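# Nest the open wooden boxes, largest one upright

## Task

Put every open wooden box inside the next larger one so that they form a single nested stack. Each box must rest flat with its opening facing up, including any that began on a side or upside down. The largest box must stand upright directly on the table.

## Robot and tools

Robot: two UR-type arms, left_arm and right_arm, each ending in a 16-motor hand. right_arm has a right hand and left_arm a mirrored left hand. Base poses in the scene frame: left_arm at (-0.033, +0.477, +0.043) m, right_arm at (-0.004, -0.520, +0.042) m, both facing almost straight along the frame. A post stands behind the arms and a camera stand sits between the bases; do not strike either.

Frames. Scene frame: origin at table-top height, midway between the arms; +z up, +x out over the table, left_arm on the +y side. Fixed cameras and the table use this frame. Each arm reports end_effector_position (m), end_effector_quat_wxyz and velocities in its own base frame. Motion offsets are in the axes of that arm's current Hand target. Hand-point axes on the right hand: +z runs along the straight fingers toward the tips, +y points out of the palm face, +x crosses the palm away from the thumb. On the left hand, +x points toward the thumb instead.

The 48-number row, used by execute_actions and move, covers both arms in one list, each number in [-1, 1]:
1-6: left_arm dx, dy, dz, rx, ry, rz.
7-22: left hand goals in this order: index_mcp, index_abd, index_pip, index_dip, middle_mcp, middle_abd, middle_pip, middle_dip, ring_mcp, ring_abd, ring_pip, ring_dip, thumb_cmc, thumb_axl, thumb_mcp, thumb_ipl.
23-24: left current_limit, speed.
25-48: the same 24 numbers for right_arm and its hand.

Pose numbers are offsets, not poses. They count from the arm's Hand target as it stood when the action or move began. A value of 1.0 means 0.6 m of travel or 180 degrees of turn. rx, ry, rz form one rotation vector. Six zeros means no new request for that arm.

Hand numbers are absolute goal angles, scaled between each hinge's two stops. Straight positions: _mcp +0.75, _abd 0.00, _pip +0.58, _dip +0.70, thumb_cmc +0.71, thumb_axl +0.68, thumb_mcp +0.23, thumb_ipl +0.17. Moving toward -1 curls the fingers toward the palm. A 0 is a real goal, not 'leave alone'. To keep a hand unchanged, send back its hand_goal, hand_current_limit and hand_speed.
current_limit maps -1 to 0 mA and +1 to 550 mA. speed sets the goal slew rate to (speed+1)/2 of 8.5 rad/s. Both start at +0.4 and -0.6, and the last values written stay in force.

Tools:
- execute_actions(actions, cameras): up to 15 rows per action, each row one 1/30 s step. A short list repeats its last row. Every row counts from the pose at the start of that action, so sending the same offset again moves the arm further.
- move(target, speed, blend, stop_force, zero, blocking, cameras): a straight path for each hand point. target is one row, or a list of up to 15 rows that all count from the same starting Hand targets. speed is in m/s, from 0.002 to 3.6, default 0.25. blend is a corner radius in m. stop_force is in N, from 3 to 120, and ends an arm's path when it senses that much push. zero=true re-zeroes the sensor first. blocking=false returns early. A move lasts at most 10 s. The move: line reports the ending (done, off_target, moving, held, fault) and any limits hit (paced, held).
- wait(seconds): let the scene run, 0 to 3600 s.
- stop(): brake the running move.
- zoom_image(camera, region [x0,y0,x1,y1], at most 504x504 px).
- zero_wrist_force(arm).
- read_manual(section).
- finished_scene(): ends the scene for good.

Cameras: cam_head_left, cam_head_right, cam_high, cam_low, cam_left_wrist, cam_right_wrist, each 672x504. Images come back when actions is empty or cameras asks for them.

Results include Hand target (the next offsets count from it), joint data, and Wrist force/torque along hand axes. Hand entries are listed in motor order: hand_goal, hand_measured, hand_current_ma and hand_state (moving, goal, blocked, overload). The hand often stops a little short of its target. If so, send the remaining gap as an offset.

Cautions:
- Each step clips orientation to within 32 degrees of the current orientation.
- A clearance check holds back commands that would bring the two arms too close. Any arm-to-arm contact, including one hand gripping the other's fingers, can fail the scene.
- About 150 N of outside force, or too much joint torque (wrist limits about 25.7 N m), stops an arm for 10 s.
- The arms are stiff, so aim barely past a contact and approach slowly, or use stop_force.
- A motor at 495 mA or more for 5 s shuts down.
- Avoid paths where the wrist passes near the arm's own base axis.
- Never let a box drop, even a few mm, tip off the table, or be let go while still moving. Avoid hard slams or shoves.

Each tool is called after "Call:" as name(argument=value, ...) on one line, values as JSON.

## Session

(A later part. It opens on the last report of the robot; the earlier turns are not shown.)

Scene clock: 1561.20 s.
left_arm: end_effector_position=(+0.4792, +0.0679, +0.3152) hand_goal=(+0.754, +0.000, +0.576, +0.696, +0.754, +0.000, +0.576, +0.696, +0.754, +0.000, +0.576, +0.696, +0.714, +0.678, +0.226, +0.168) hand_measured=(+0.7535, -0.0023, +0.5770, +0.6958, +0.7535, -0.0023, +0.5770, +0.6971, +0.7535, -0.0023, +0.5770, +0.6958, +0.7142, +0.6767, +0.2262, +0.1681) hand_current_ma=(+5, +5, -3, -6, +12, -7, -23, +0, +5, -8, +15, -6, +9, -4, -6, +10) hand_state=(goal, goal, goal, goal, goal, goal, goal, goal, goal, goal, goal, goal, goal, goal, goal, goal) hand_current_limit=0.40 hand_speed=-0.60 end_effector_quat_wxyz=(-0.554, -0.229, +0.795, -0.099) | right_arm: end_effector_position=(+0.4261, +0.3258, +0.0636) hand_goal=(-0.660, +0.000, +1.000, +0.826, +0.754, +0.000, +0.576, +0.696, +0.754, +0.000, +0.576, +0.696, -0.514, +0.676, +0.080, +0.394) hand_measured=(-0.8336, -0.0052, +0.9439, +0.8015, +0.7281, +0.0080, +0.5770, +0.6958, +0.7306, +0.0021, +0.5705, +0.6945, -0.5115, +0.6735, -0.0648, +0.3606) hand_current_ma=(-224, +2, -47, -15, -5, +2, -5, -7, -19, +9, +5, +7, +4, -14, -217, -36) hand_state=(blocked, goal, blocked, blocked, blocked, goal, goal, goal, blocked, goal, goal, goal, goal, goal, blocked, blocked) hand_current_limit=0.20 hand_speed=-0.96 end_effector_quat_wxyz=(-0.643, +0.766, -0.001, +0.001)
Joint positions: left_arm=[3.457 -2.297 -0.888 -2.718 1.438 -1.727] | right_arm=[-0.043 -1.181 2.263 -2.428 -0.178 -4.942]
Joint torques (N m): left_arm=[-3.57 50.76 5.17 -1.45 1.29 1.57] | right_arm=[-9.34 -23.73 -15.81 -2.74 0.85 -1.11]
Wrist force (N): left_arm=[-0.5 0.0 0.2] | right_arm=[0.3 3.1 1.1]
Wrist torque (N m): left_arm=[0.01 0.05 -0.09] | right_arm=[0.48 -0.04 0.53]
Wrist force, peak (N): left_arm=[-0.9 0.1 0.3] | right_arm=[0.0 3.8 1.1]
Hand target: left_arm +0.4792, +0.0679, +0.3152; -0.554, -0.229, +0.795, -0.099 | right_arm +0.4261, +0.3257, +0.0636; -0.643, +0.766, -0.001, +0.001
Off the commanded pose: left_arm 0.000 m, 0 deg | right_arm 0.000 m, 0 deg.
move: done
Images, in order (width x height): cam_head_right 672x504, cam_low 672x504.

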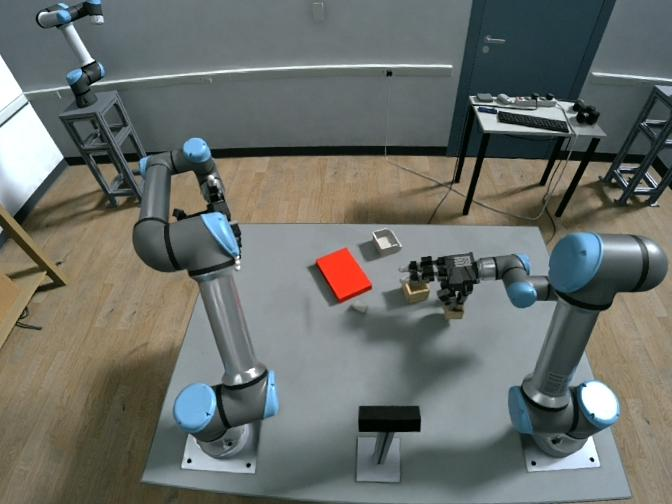

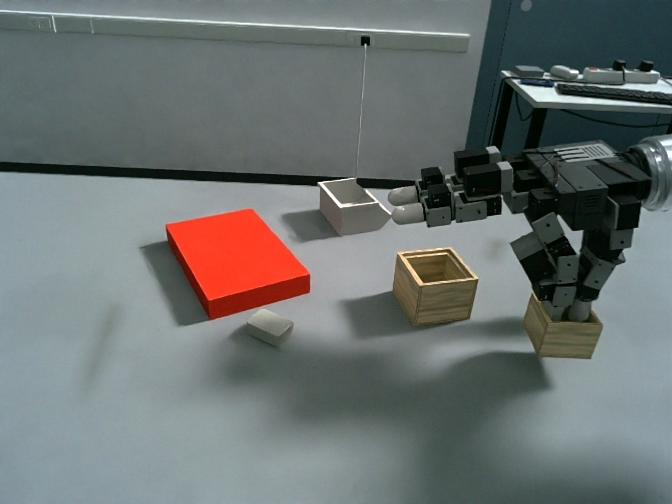

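Call:
zoom_image(camera="cam_low", region=[515, 275, 615, 375])

Call:
execute_actions(actions=[], cameras=["cam_low","cam_high","cam_right_wrist"])

Call:
zoom_image(camera="cam_high", region=[360, 145, 410, 195])

Call:
zoom_image(camera="cam_low", region=[515, 275, 615, 375])

Scaled by 5.040.

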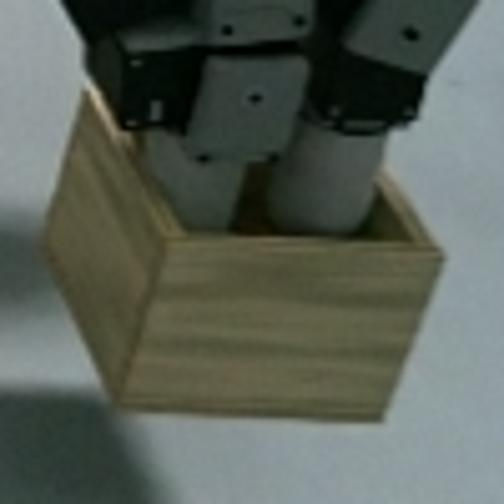

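Scene clock: 1574.23 s.
left_arm: end_effector_position=(+0.4792, +0.0679, +0.3152) hand_goal=(+0.754, +0.000, +0.576, +0.696, +0.754, +0.000, +0.576, +0.696, +0.754, +0.000, +0.576, +0.696, +0.714, +0.678, +0.226, +0.168) hand_measured=(+0.7523, -0.0037, +0.5770, +0.6958, +0.7523, -0.0023, +0.5770, +0.6971, +0.7535, -0.0023, +0.5770, +0.6958, +0.7142, +0.6777, +0.2252, +0.1672) hand_current_ma=(+0, -6, -4, -10, +11, -24, -12, +7, -8, +1, +9, -10, +11, -6, +13, -4) hand_state=(goal, goal, goal, goal, goal, goal, goal, goal, goal, goal, goal, goal, goal, goal, goal, goal) hand_current_limit=0.40 hand_speed=-0.60 end_effector_quat_wxyz=(-0.554, -0.229, +0.795, -0.099) | right_arm: end_effector_position=(+0.4261, +0.3257, +0.0636) hand_goal=(-0.660, +0.000, +1.000, +0.826, +0.754, +0.000, +0.576, +0.696, +0.754, +0.000, +0.576, +0.696, -0.514, +0.676, +0.080, +0.394) hand_measured=(-0.8336, -0.0052, +0.9439, +0.8015, +0.7281, +0.0080, +0.5770, +0.6958, +0.7293, +0.0036, +0.5705, +0.6945, -0.5115, +0.6735, -0.0648, +0.3596) hand_current_ma=(-224, +2, -48, -14, -12, +1, -6, -9, -16, +8, +5, +6, +2, -9, -218, -37) hand_state=(blocked, goal, blocked, blocked, blocked, goal, goal, goal, blocked, goal, goal, goal, goal, goal, blocked, blocked) hand_current_limit=0.20 hand_speed=-0.96 end_effector_quat_wxyz=(-0.643, +0.766, -0.001, +0.001)
Joint positions: left_arm=[3.457 -2.297 -0.888 -2.718 1.438 -1.727] | right_arm=[-0.043 -1.181 2.263 -2.428 -0.178 -4.942]
Joint velocities: within noise
Joint torques (N m): left_arm=[-4.11 51.38 5.1 -1.44 1.38 1.47] | right_arm=[-9.94 -23.38 -5.25 -3.79 3.18 1.84]
Wrist force (N): left_arm=[-0.8 0.1 0.2] | right_arm=[0.2 3.1 1.2]
Wrist torque (N m): left_arm=[0.03 0.08 -0.11] | right_arm=[0.49 -0.02 0.53]
Wrist force, peak (N): left_arm=[-0.9 -0.1 0.2] | right_arm=[0.1 3.4 1.0]
Hand target: left_arm +0.4792, +0.0679, +0.3152; -0.554, -0.229, +0.795, -0.099 | right_arm +0.4261, +0.3257, +0.0636; -0.643, +0.766, -0.001, +0.001
Off the commanded pose: left_arm 0.000 m, 0 deg | right_arm 0.000 m, 0 deg.
camera_calibration:
cam_right_wrist: T_world_to_cam=[[-0.8084, -0.11043, -0.57819, 0.45356], [-0.41083, -0.5976, 0.68854, 0.28341], [-0.42156, 0.79415, 0.43773, 0.01352]] pos_world=[0.48879, 0.20872, 0.06118]
Images, in order (width x height): cam_high 672x504, cam_low 672x504, cam_right_wrist 672x504.

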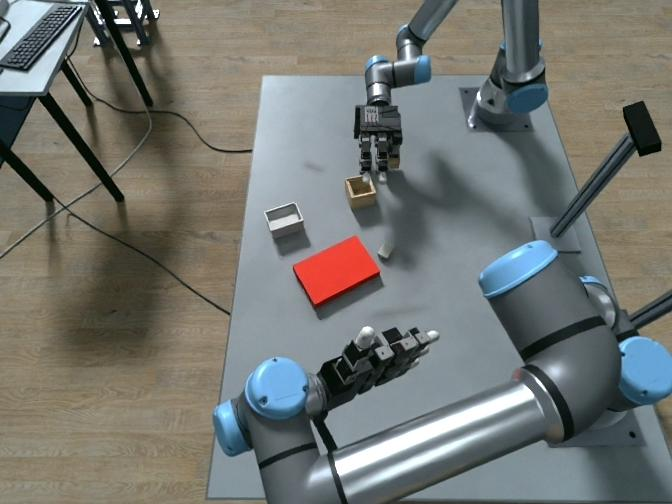

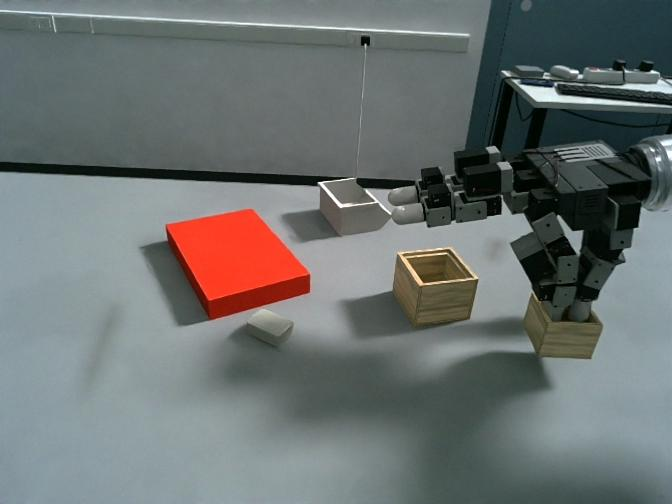

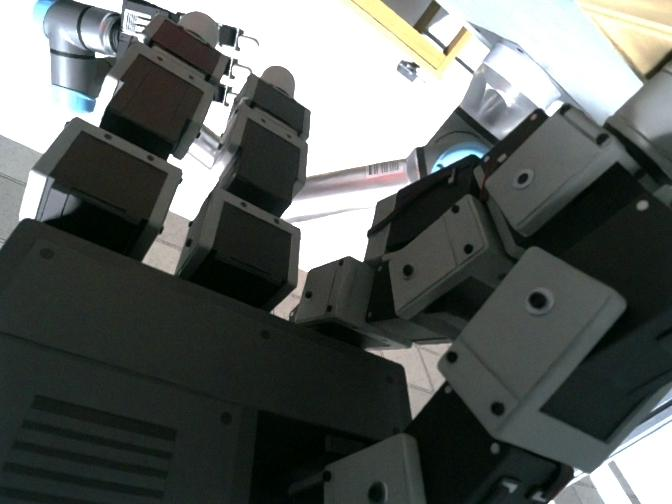

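Scaled by 10.080.

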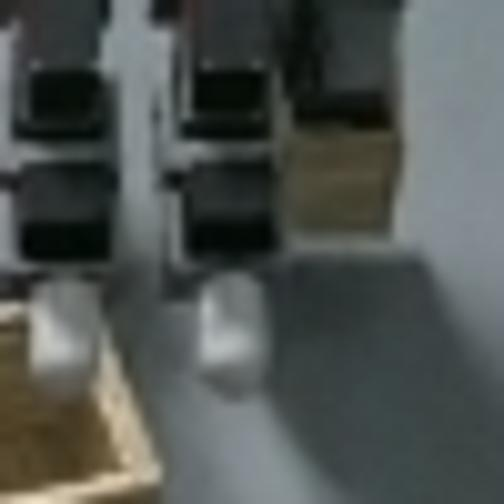

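Scaled by 5.040.

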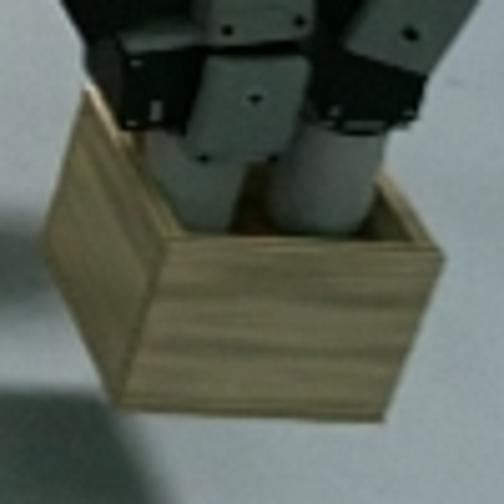

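Call:
zoom_image(camera="cam_low", region=[535, 310, 610, 365])

Call:
zoom_image(camera="cam_low", region=[520, 290, 550, 362])

Scaled by 6.720.

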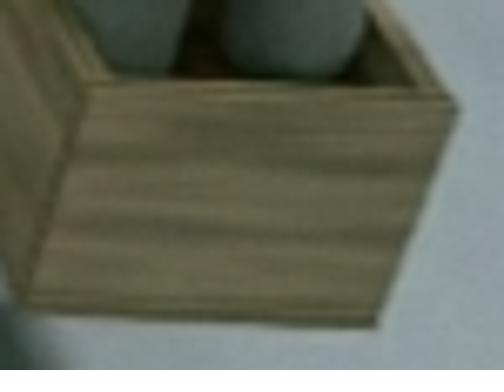

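Scaled by 7.000.

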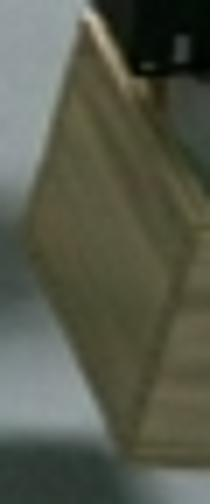

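Call:
move(target=[[0,0,0,0,0,0,0.754,0,0.576,0.696,0.754,0,0.576,0.696,0.754,0,0.576,0.696,0.714,0.678,0.226,0.168,0.4,-0.6, 0,-0.0903,-0.0159,0,0,0,-0.66,0,1.0,0.826,0.754,0,0.576,0.696,0.754,0,0.576,0.696,-0.514,0.6766,0.08,0.3946,0.2,-0.96],[0,0,0,0,0,0,0.754,0,0.576,0.696,0.754,0,0.576,0.696,0.754,0,0.576,0.696,0.714,0.678,0.226,0.168,0.4,-0.6, 0.1438,-0.1264,0.1887,0,-0.0804,-0.0142,-0.66,0,1.0,0.826,0.754,0,0.576,0.696,0.754,0,0.576,0.696,-0.514,0.6766,0.08,0.3946,0.2,-0.96]], speed=0.08, blend=[0.02,0], cameras=["cam_low","cam_high","cam_right_wrist","cam_head_right"])

Call:
zoom_image(camera="cam_low", region=[390, 185, 490, 285])

Call:
zoom_image(camera="cam_high", region=[340, 155, 400, 215])

Call:
zoom_image(camera="cam_head_right", region=[390, 240, 450, 300])

Scene clock: 1634.40 s.
left_arm: end_effector_position=(+0.4792, +0.0679, +0.3152) hand_goal=(+0.754, +0.000, +0.576, +0.696, +0.754, +0.000, +0.576, +0.696, +0.754, +0.000, +0.576, +0.696, +0.714, +0.678, +0.226, +0.168) hand_measured=(+0.7535, -0.0023, +0.5770, +0.6971, +0.7535, -0.0023, +0.5770, +0.6958, +0.7535, -0.0023, +0.5770, +0.6958, +0.7142, +0.6767, +0.2252, +0.1681) hand_current_ma=(+10, -2, +20, -17, +0, -24, -3, -7, +0, -3, +3, -18, +2, -10, +3, +12) hand_state=(goal, goal, goal, goal, goal, goal, goal, goal, goal, goal, goal, goal, goal, goal, goal, goal) hand_current_limit=0.40 hand_speed=-0.60 end_effector_quat_wxyz=(-0.554, -0.229, +0.795, -0.099) | right_arm: end_effector_position=(+0.5126, +0.4501, +0.1188) hand_goal=(-0.660, +0.000, +1.000, +0.826, +0.754, +0.000, +0.576, +0.696, +0.754, +0.000, +0.576, +0.696, -0.514, +0.676, +0.080, +0.394) hand_measured=(-0.8336, -0.0037, +0.9439, +0.8015, +0.7281, +0.0080, +0.5757, +0.6958, +0.7293, +0.0021, +0.5693, +0.6945, -0.5115, +0.6746, -0.0648, +0.3596) hand_current_ma=(-222, +2, -46, -13, -8, -3, -1, -11, -24, +9, +1, +2, +7, -7, -219, -37) hand_state=(blocked, goal, blocked, blocked, blocked, goal, goal, goal, blocked, goal, goal, goal, goal, goal, blocked, blocked) hand_current_limit=0.20 hand_speed=-0.96 end_effector_quat_wxyz=(-0.638, +0.760, +0.097, -0.081)
Joint positions: left_arm=[3.457 -2.297 -0.888 -2.718 1.438 -1.727] | right_arm=[0.194 -1.009 1.692 -1.925 -0.184 -5.048]
Joint torques (N m): left_arm=[-3.72 51.61 5.29 -1.42 1.08 1.34] | right_arm=[-6.89 -50.3 -21.67 -4.04 3.22 2.21]
Wrist force (N): left_arm=[-0.6 0.1 0.1] | right_arm=[0.1 3.0 1.2]
Wrist torque (N m): left_arm=[0.02 0.06 -0.09] | right_arm=[0.47 -0.02 0.41]
Wrist force, peak (N): left_arm=[-0.9 0.0 0.4] | right_arm=[0.1 4.3 1.3]
Hand target: left_arm +0.4792, +0.0679, +0.3152; -0.554, -0.229, +0.795, -0.099 | right_arm +0.5127, +0.4501, +0.1189; -0.638, +0.760, +0.097, -0.081
Off the commanded pose: left_arm 0.000 m, 0 deg | right_arm 0.000 m, 0 deg.
move: done
cam_right_wrist: T_world_to_cam=[[-0.75373, -0.31213, -0.57833, 0.63192], [-0.24586, -0.68219, 0.6886, 0.30883], [-0.60946, 0.66121, 0.43745, 0.08325]] pos_world=[0.60296, 0.35287, 0.11638]
Images, in order (width x height): cam_head_right 672x504, cam_high 672x504, cam_low 672x504, cam_right_wrist 672x504.

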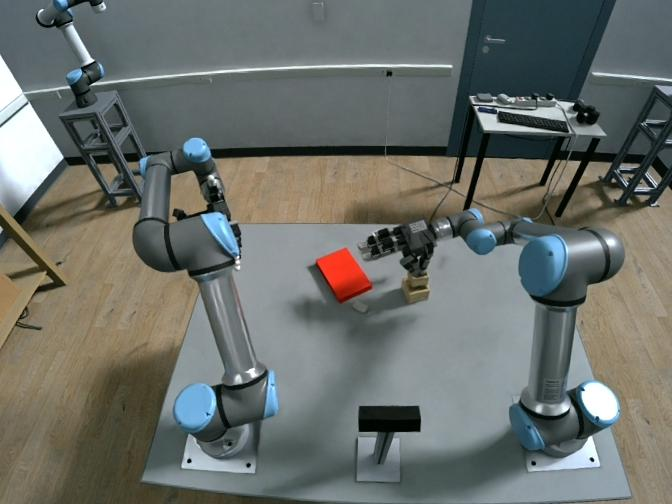

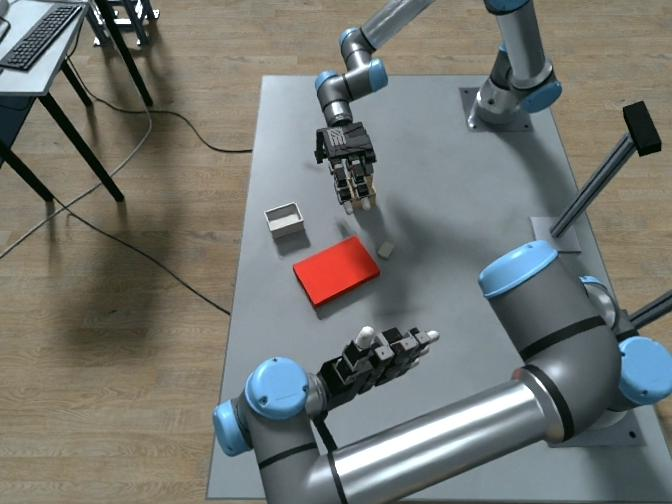

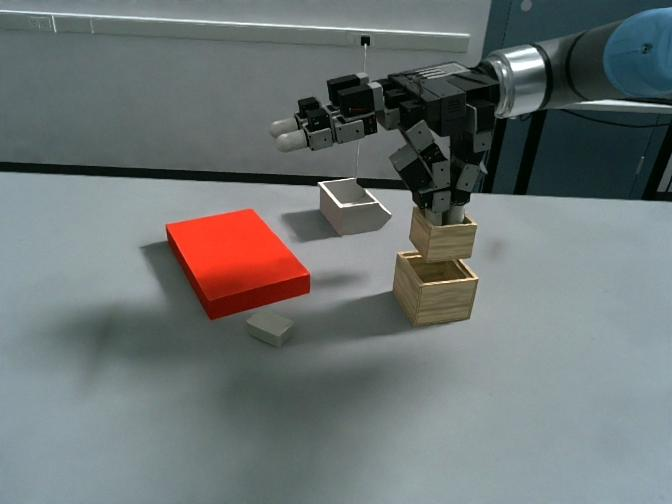

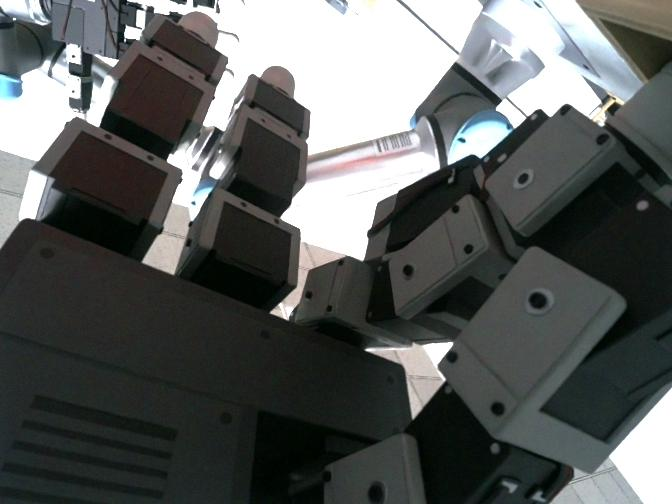

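Scaled by 5.040.

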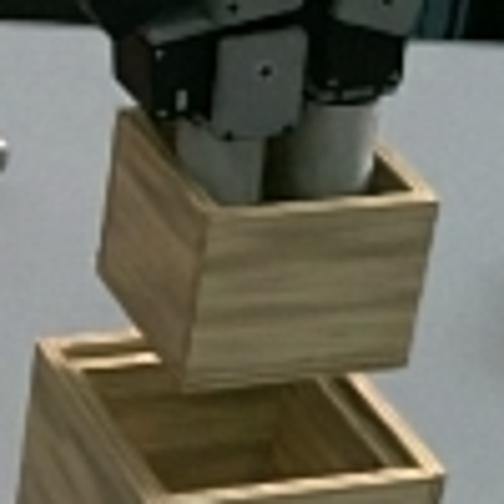

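Scaled by 8.400.

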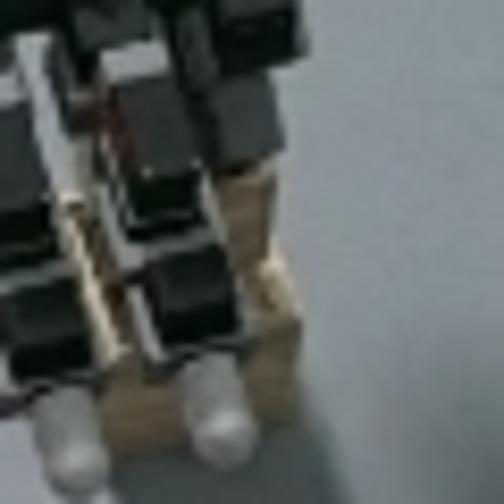

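Scaled by 8.400.

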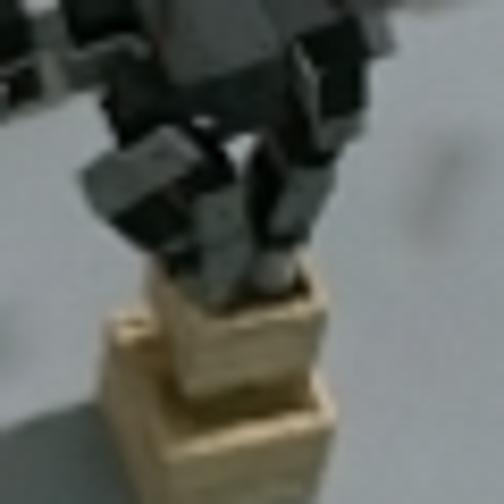

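Call:
move(target=[0,0,0,0,0,0,0.754,0,0.576,0.696,0.754,0,0.576,0.696,0.754,0,0.576,0.696,0.714,0.678,0.226,0.168,0.4,-0.6, 0.001,0.0298,0.0035,0,-0.0038,-0.0007,-0.66,0,1.0,0.826,0.754,0,0.576,0.696,0.754,0,0.576,0.696,-0.514,0.6766,0.08,0.3946,0.2,-0.96], speed=0.03, cameras=["cam_low","cam_high","cam_head_right","cam_head_left"])

Call:
zoom_image(camera="cam_low", region=[390, 220, 490, 295])

Call:
zoom_image(camera="cam_high", region=[340, 170, 385, 215])

Call:
zoom_image(camera="cam_head_right", region=[395, 260, 435, 300])

Call:
zoom_image(camera="cam_head_left", region=[390, 255, 440, 305])

Scene clock: 1657.33 s.
left_arm: end_effector_position=(+0.4792, +0.0679, +0.3152) hand_goal=(+0.754, +0.000, +0.576, +0.696, +0.754, +0.000, +0.576, +0.696, +0.754, +0.000, +0.576, +0.696, +0.714, +0.678, +0.226, +0.168) hand_measured=(+0.7535, -0.0023, +0.5770, +0.6958, +0.7535, -0.0023, +0.5770, +0.6958, +0.7535, -0.0023, +0.5770, +0.6958, +0.7142, +0.6777, +0.2262, +0.1681) hand_current_ma=(-12, -15, +2, -8, -2, -1, -9, -10, +0, +4, +8, +1, +8, -8, +11, +2) hand_state=(goal, goal, goal, goal, goal, goal, goal, goal, goal, goal, goal, goal, goal, goal, goal, goal) hand_current_limit=0.40 hand_speed=-0.60 end_effector_quat_wxyz=(-0.554, -0.229, +0.795, -0.099) | right_arm: end_effector_position=(+0.5135, +0.4493, +0.1008) hand_goal=(-0.660, +0.000, +1.000, +0.826, +0.754, +0.000, +0.576, +0.696, +0.754, +0.000, +0.576, +0.696, -0.514, +0.676, +0.080, +0.394) hand_measured=(-0.8336, -0.0037, +0.9439, +0.8015, +0.7281, +0.0080, +0.5770, +0.6958, +0.7293, +0.0021, +0.5693, +0.6945, -0.5115, +0.6746, -0.0648, +0.3606) hand_current_ma=(-224, +0, -49, -16, -8, -1, -8, -6, -24, +7, +1, +3, +5, -6, -215, -37) hand_state=(blocked, goal, blocked, blocked, blocked, goal, goal, goal, blocked, goal, goal, goal, goal, goal, blocked, blocked) hand_current_limit=0.20 hand_speed=-0.96 end_effector_quat_wxyz=(-0.637, +0.759, +0.102, -0.085)
Joint positions: left_arm=[3.457 -2.297 -0.888 -2.718 1.438 -1.727] | right_arm=[0.193 -0.981 1.682 -1.878 -0.188 -5.114]
Joint torques (N m): left_arm=[-2.98 51.33 5.13 -1.46 1.14 1.35] | right_arm=[-9.8 -58.11 -20.46 -1.89 2.24 2.02]
Wrist force (N): left_arm=[-0.6 0.0 -0.1] | right_arm=[0.4 3.3 1.1]
Wrist torque (N m): left_arm=[0.03 0.06 -0.09] | right_arm=[0.52 -0.04 0.47]
Wrist force, peak (N): left_arm=[-0.9 -0.1 0.2] | right_arm=[0.2 3.8 1.3]
Hand target: left_arm +0.4792, +0.0679, +0.3152; -0.554, -0.229, +0.795, -0.099 | right_arm +0.5135, +0.4493, +0.1009; -0.638, +0.759, +0.102, -0.085
Off the commanded pose: left_arm 0.000 m, 0 deg | right_arm 0.000 m, 0 deg.
move: done
Images, in order (width x height): cam_head_left 672x504, cam_head_right 672x504, cam_high 672x504, cam_low 672x504.

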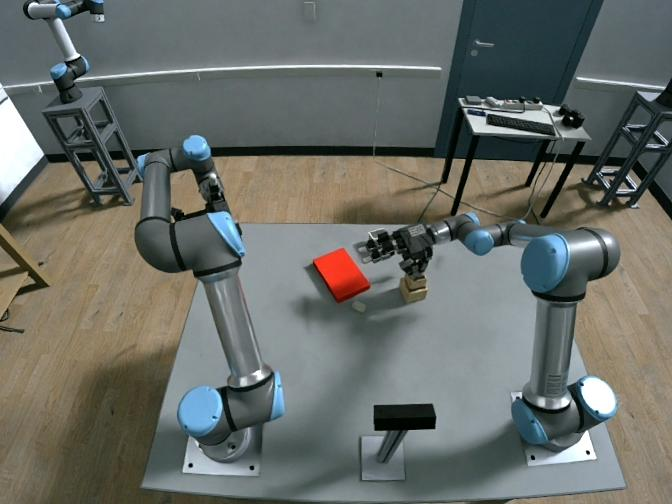

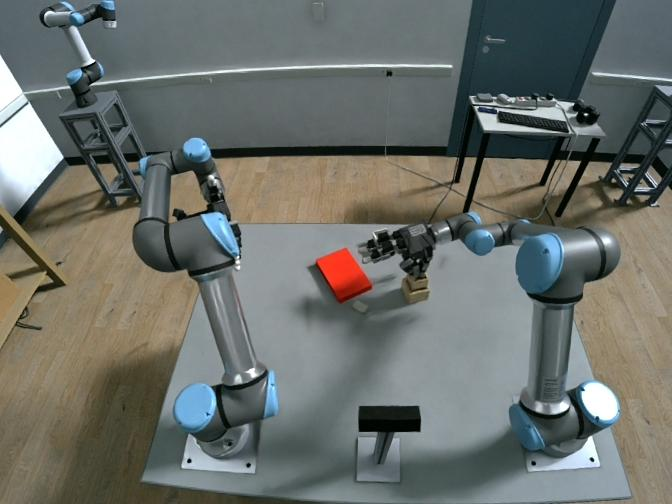

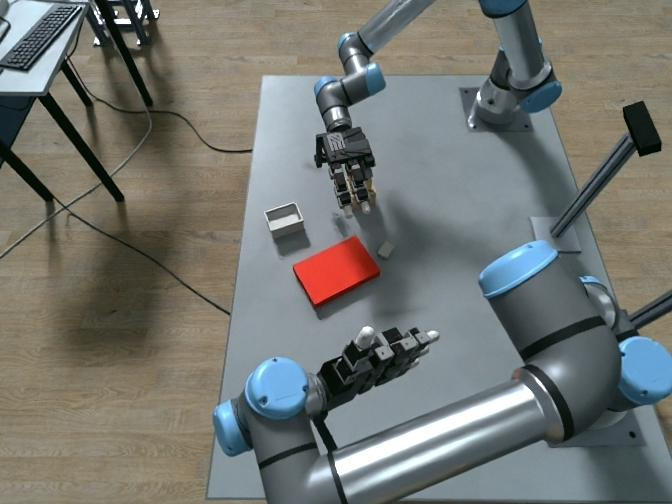

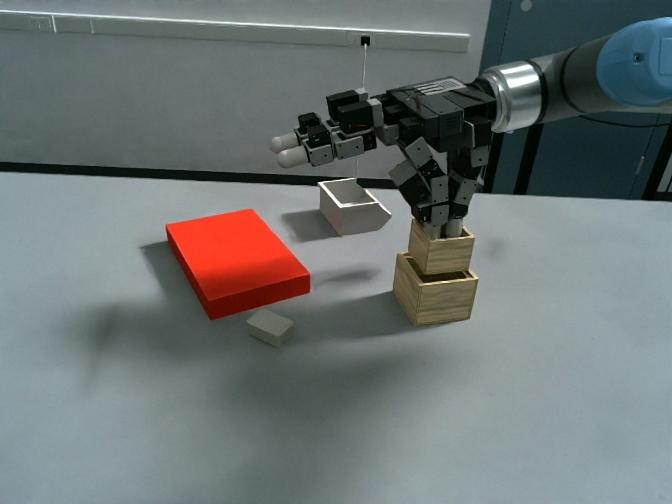

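Scaled by 5.040.

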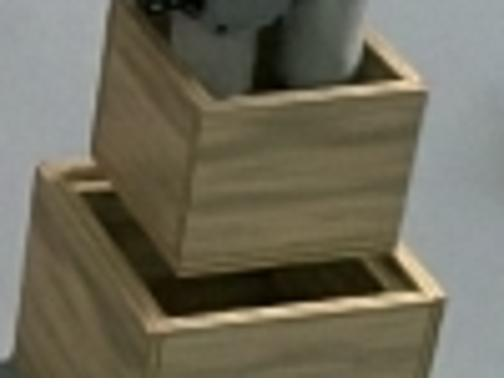

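Scaled by 11.200.

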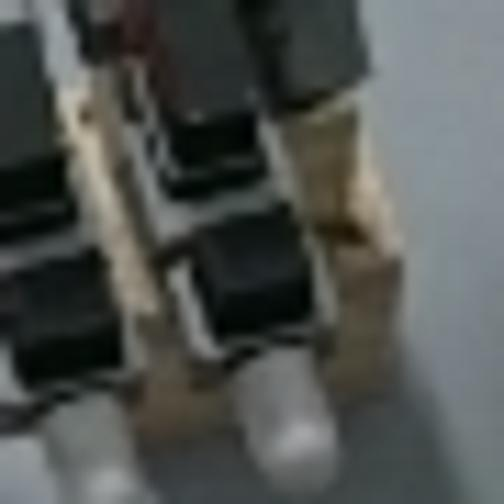

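Scaled by 12.600.

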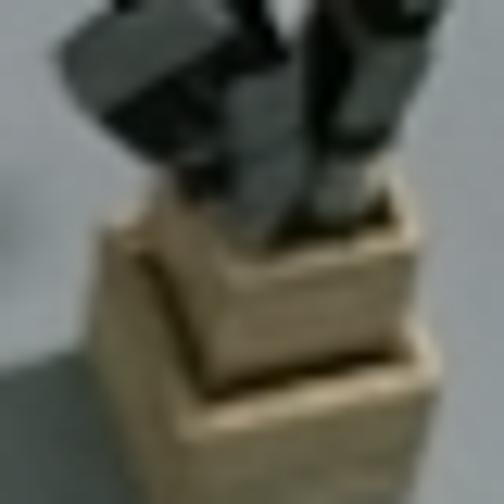

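Scaled by 10.080.

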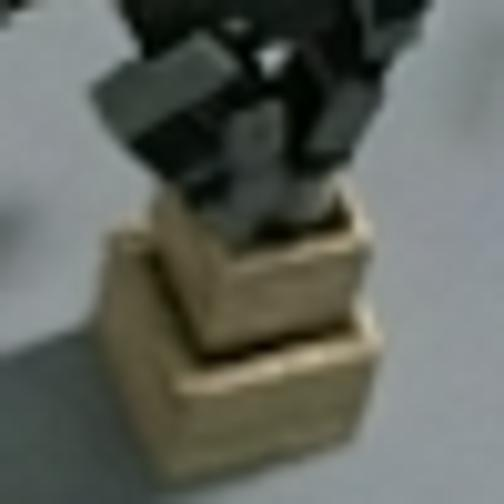

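Call:
zoom_image(camera="cam_high", region=[355, 172, 380, 197])

Call:
zoom_image(camera="cam_low", region=[395, 245, 485, 300])

Scaled by 20.160.

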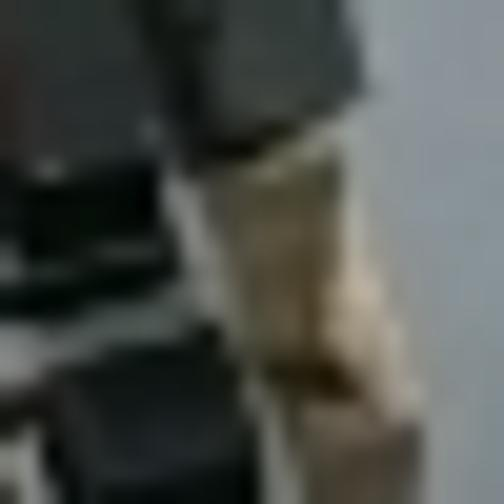

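Scaled by 5.600.

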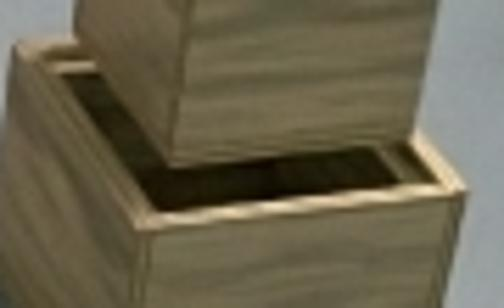

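Call:
execute_actions(actions=[])

Call:
zoom_image(camera="cam_high", region=[340, 165, 390, 203])

Call:
zoom_image(camera="cam_low", region=[390, 220, 490, 295])

Scene clock: 1709.03 s.
left_arm: end_effector_position=(+0.4792, +0.0679, +0.3152) hand_goal=(+0.754, +0.000, +0.576, +0.696, +0.754, +0.000, +0.576, +0.696, +0.754, +0.000, +0.576, +0.696, +0.714, +0.678, +0.226, +0.168) hand_measured=(+0.7523, -0.0023, +0.5770, +0.6958, +0.7523, -0.0023, +0.5770, +0.6958, +0.7535, -0.0023, +0.5757, +0.6971, +0.7142, +0.6767, +0.2252, +0.1681) hand_current_ma=(-9, -8, -10, -1, -8, -3, -6, -13, -3, +9, +5, -1, +0, -14, +8, +12) hand_state=(goal, goal, goal, goal, goal, goal, goal, goal, goal, goal, goal, goal, goal, goal, goal, goal) hand_current_limit=0.40 hand_speed=-0.60 end_effector_quat_wxyz=(-0.554, -0.229, +0.795, -0.099) | right_arm: end_effector_position=(+0.5135, +0.4493, +0.1009) hand_goal=(-0.660, +0.000, +1.000, +0.826, +0.754, +0.000, +0.576, +0.696, +0.754, +0.000, +0.576, +0.696, -0.514, +0.676, +0.080, +0.394) hand_measured=(-0.8336, -0.0037, +0.9439, +0.8015, +0.7281, +0.0080, +0.5770, +0.6958, +0.7306, +0.0021, +0.5705, +0.6945, -0.5115, +0.6735, -0.0648, +0.3606) hand_current_ma=(-227, +2, -45, -11, -9, +0, -4, -7, -22, +7, +1, +5, +4, -7, -219, -40) hand_state=(blocked, goal, blocked, blocked, blocked, goal, goal, goal, blocked, goal, goal, goal, goal, goal, blocked, blocked) hand_current_limit=0.20 hand_speed=-0.96 end_effector_quat_wxyz=(-0.638, +0.759, +0.102, -0.085)
Joint positions: left_arm=[3.457 -2.297 -0.888 -2.718 1.438 -1.727] | right_arm=[0.193 -0.981 1.682 -1.879 -0.188 -5.114]
Joint velocities: within noise
Joint torques (N m): left_arm=[-2.9 51.25 4.87 -1.53 1.35 1.5] | right_arm=[-7.57 -58.75 -10.81 -3.55 3.26 1.86]
Wrist force (N): left_arm=[-0.6 0.2 0.2] | right_arm=[0.5 3.0 1.3]
Wrist torque (N m): left_arm=[0.05 0.07 -0.09] | right_arm=[0.47 -0.06 0.43]
Wrist force, peak (N): left_arm=[-1.0 -0.1 0.4] | right_arm=[0.5 3.5 1.3]
Hand target: left_arm +0.4792, +0.0679, +0.3152; -0.554, -0.229, +0.795, -0.099 | right_arm +0.5135, +0.4493, +0.1009; -0.638, +0.759, +0.102, -0.085
Off the commanded pose: left_arm 0.000 m, 0 deg | right_arm 0.000 m, 0 deg.
camera_calibration:
cam_left_wrist: T_world_to_cam=[[0.51072, -0.34719, -0.78652, -0.00472], [0.72909, -0.3099, 0.61023, -0.56173], [-0.45562, -0.88511, 0.09486, 0.37767]] pos_world=[0.58403, 0.15856, 0.30325]
cam_right_wrist: T_world_to_cam=[[-0.74983, -0.32115, -0.57847, 0.62402], [-0.23777, -0.6851, 0.68855, 0.31794], [-0.61743, 0.65384, 0.43734, 0.09964]] pos_world=[0.60503, 0.35308, 0.09848]

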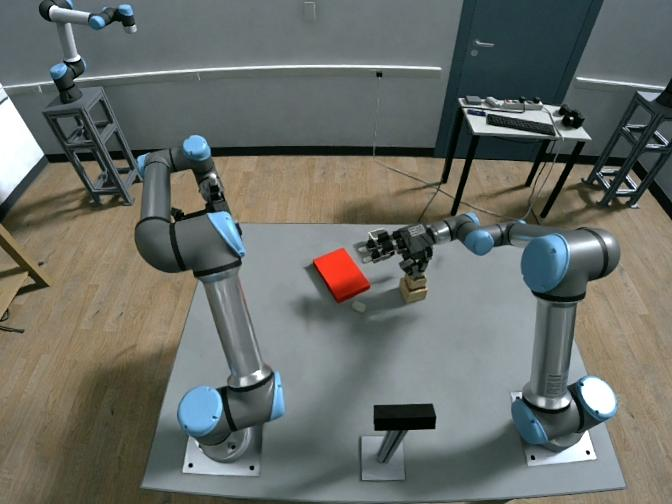

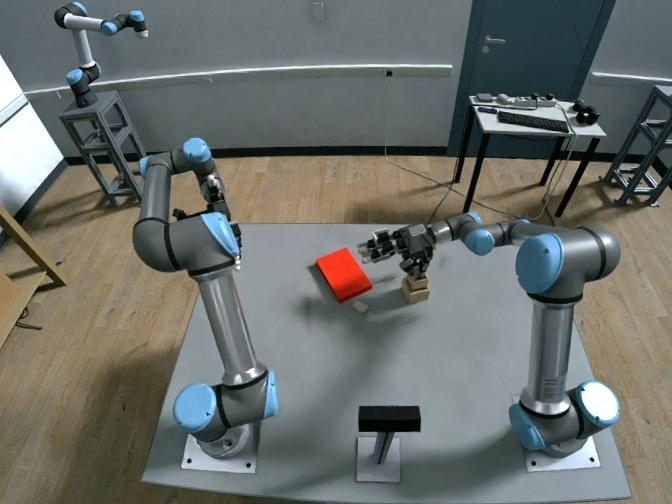

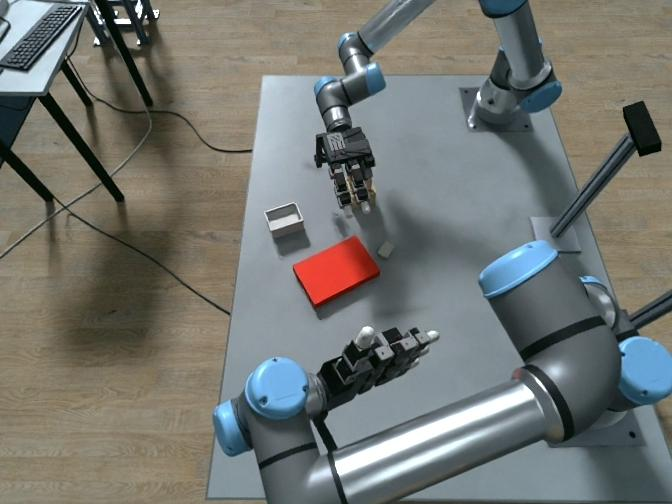

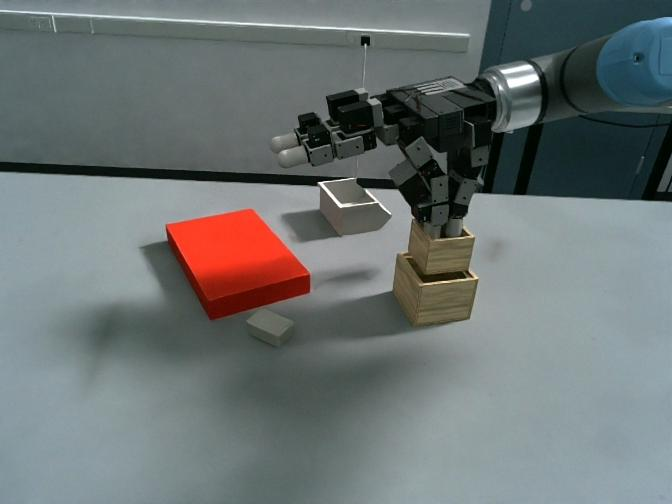

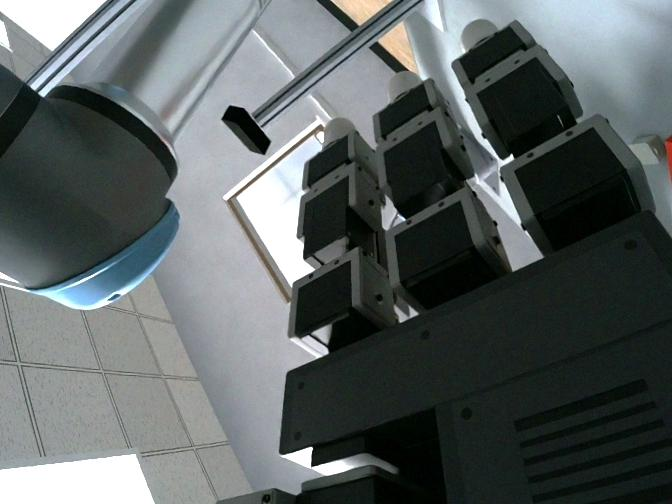

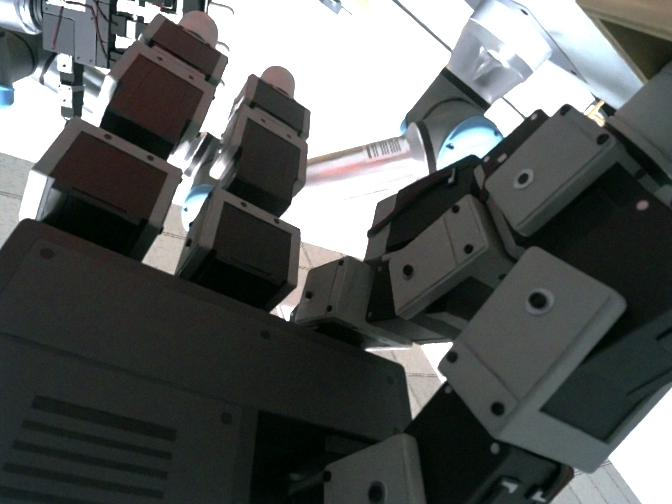

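Scaled by 10.080.

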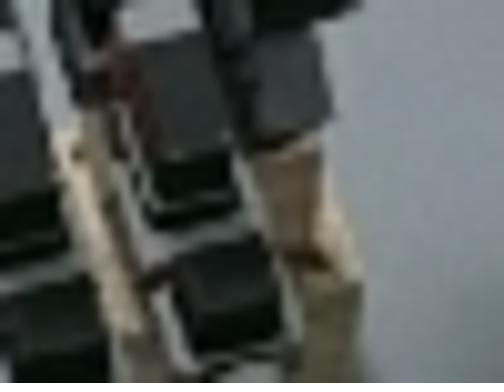

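Scaled by 5.040.

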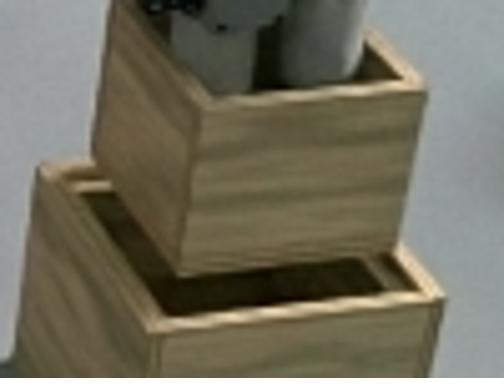

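Call:
move(target=[0,0,0,0,0,0,0.754,0,0.576,0.696,0.754,0,0.576,0.696,0.754,0,0.576,0.696,0.714,0.678,0.226,0.168,0.4,-0.6,0,0.00739,0.0013,0,0,0,-0.66,0,1.0,0.826,0.754,0,0.576,0.696,0.754,0,0.576,0.696,-0.514,0.6766,0.08,0.3946,0.2,-0.96], speed=0.02, cameras=["cam_low","cam_high","cam_head_left","cam_head_right"])

Call:
zoom_image(camera="cam_low", region=[390, 235, 490, 310])

Call:
zoom_image(camera="cam_high", region=[340, 165, 390, 203])

Call:
zoom_image(camera="cam_head_left", region=[390, 265, 440, 310])

Call:
zoom_image(camera="cam_head_right", region=[390, 265, 440, 310])

Scene clock: 1719.67 s.
left_arm: end_effector_position=(+0.4792, +0.0679, +0.3152) hand_goal=(+0.754, +0.000, +0.576, +0.696, +0.754, +0.000, +0.576, +0.696, +0.754, +0.000, +0.576, +0.696, +0.714, +0.678, +0.226, +0.168) hand_measured=(+0.7535, -0.0023, +0.5770, +0.6958, +0.7535, -0.0023, +0.5770, +0.6971, +0.7535, -0.0023, +0.5770, +0.6958, +0.7142, +0.6767, +0.2262, +0.1672) hand_current_ma=(-13, -2, -12, -11, -4, -7, -11, +15, +2, +2, +5, -15, +17, +5, -6, +11) hand_state=(goal, goal, goal, goal, goal, goal, goal, goal, goal, goal, goal, goal, goal, goal, goal, goal) hand_current_limit=0.40 hand_speed=-0.60 end_effector_quat_wxyz=(-0.554, -0.229, +0.795, -0.099) | right_arm: end_effector_position=(+0.5135, +0.4493, +0.0963) hand_goal=(-0.660, +0.000, +1.000, +0.826, +0.754, +0.000, +0.576, +0.696, +0.754, +0.000, +0.576, +0.696, -0.514, +0.676, +0.080, +0.394) hand_measured=(-0.8336, -0.0037, +0.9439, +0.8015, +0.7281, +0.0080, +0.5770, +0.6958, +0.7293, +0.0021, +0.5705, +0.6945, -0.5115, +0.6746, -0.0648, +0.3596) hand_current_ma=(-225, +5, -49, -10, -12, +1, -7, -9, -19, +9, +3, +6, +4, -7, -215, -33) hand_state=(blocked, goal, blocked, blocked, blocked, goal, goal, goal, blocked, goal, goal, goal, goal, goal, blocked, blocked) hand_current_limit=0.20 hand_speed=-0.96 end_effector_quat_wxyz=(-0.638, +0.759, +0.102, -0.085)
Joint positions: left_arm=[3.457 -2.297 -0.888 -2.718 1.438 -1.727] | right_arm=[0.193 -0.974 1.685 -1.888 -0.188 -5.114]
Joint torques (N m): left_arm=[-3.02 50.88 5.11 -1.71 1.13 1.55] | right_arm=[-6.34 -58.89 -16.86 -0.88 2.74 1.99]
Wrist force (N): left_arm=[-0.6 0.1 0.1] | right_arm=[0.2 3.3 1.1]
Wrist torque (N m): left_arm=[0.04 0.06 -0.10] | right_arm=[0.52 -0.02 0.40]
Wrist force, peak (N): left_arm=[-1.0 0.0 0.1] | right_arm=[0.2 3.6 1.4]
Hand target: left_arm +0.4792, +0.0679, +0.3152; -0.554, -0.229, +0.795, -0.099 | right_arm +0.5136, +0.4493, +0.0964; -0.638, +0.759, +0.102, -0.085
Off the commanded pose: left_arm 0.000 m, 0 deg | right_arm 0.000 m, 0 deg.
move: done
Images, in order (width x height): cam_head_left 672x504, cam_head_right 672x504, cam_high 672x504, cam_low 672x504.

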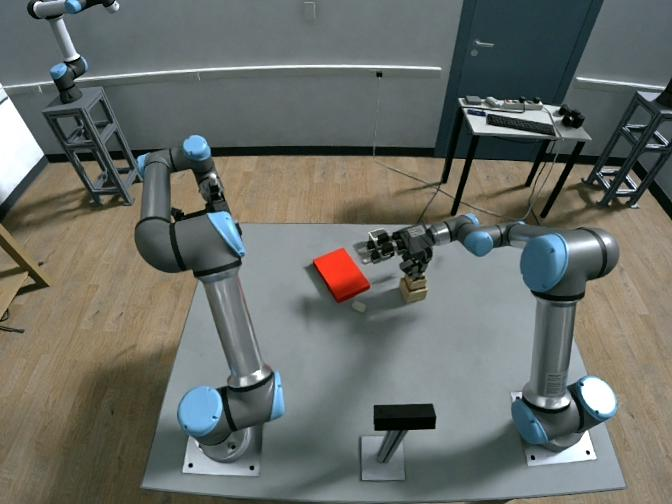

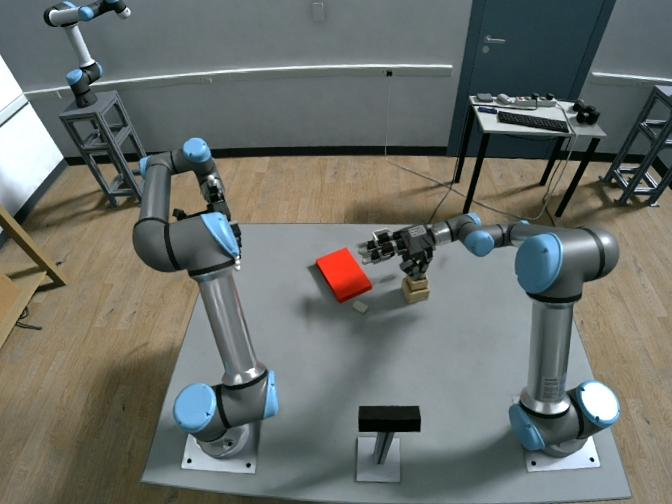

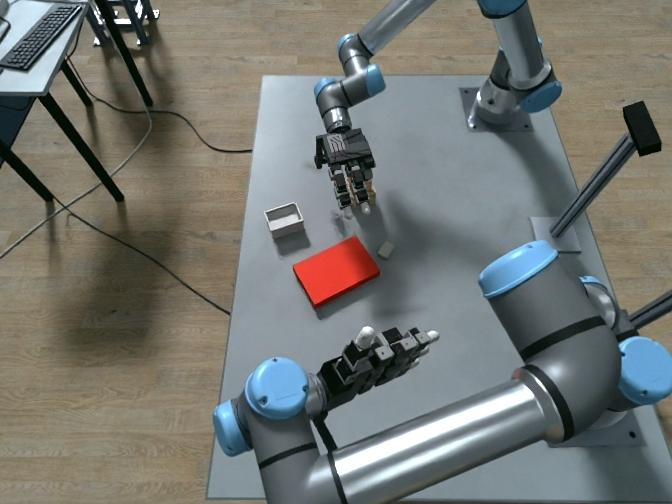

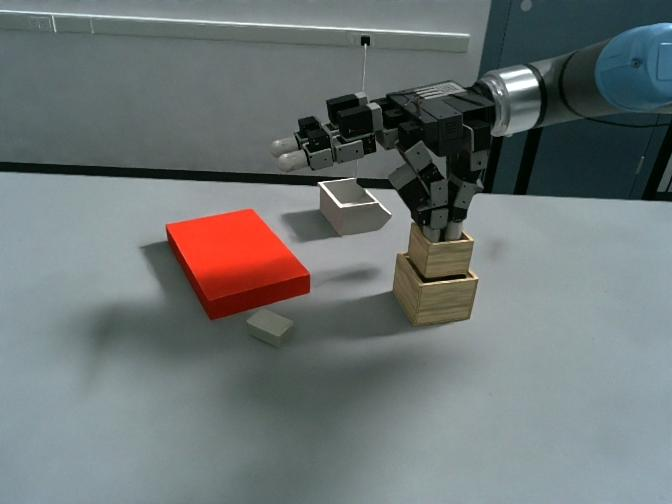

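Scaled by 5.040.

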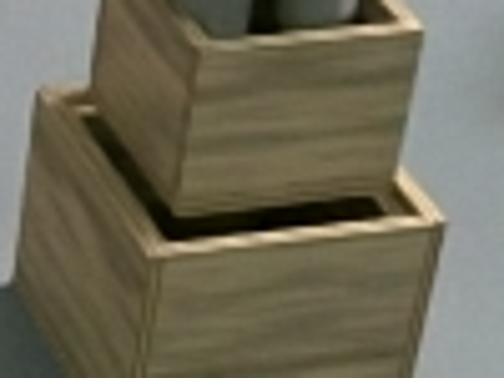

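Scaled by 10.080.

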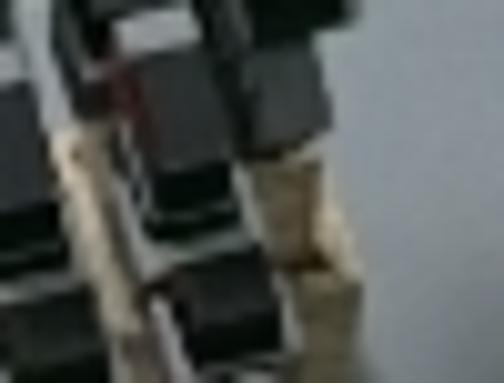

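Scaled by 10.080.

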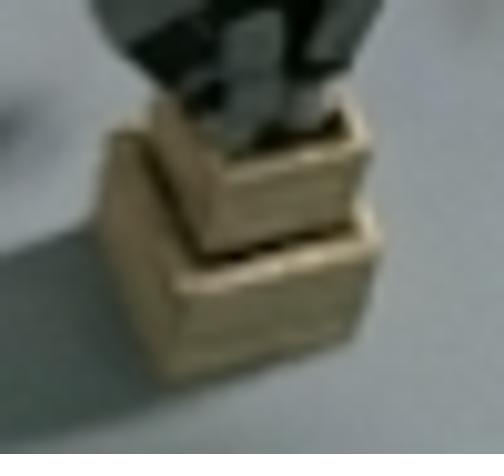

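Scaled by 10.080.

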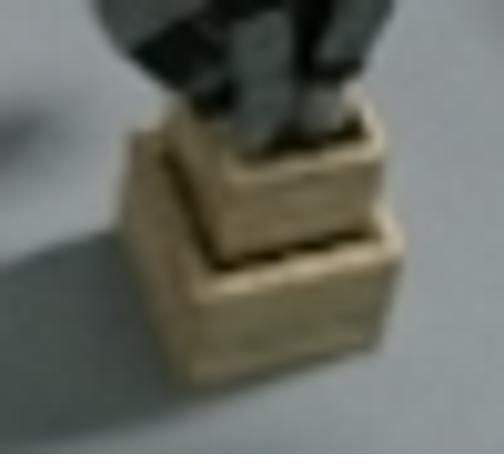

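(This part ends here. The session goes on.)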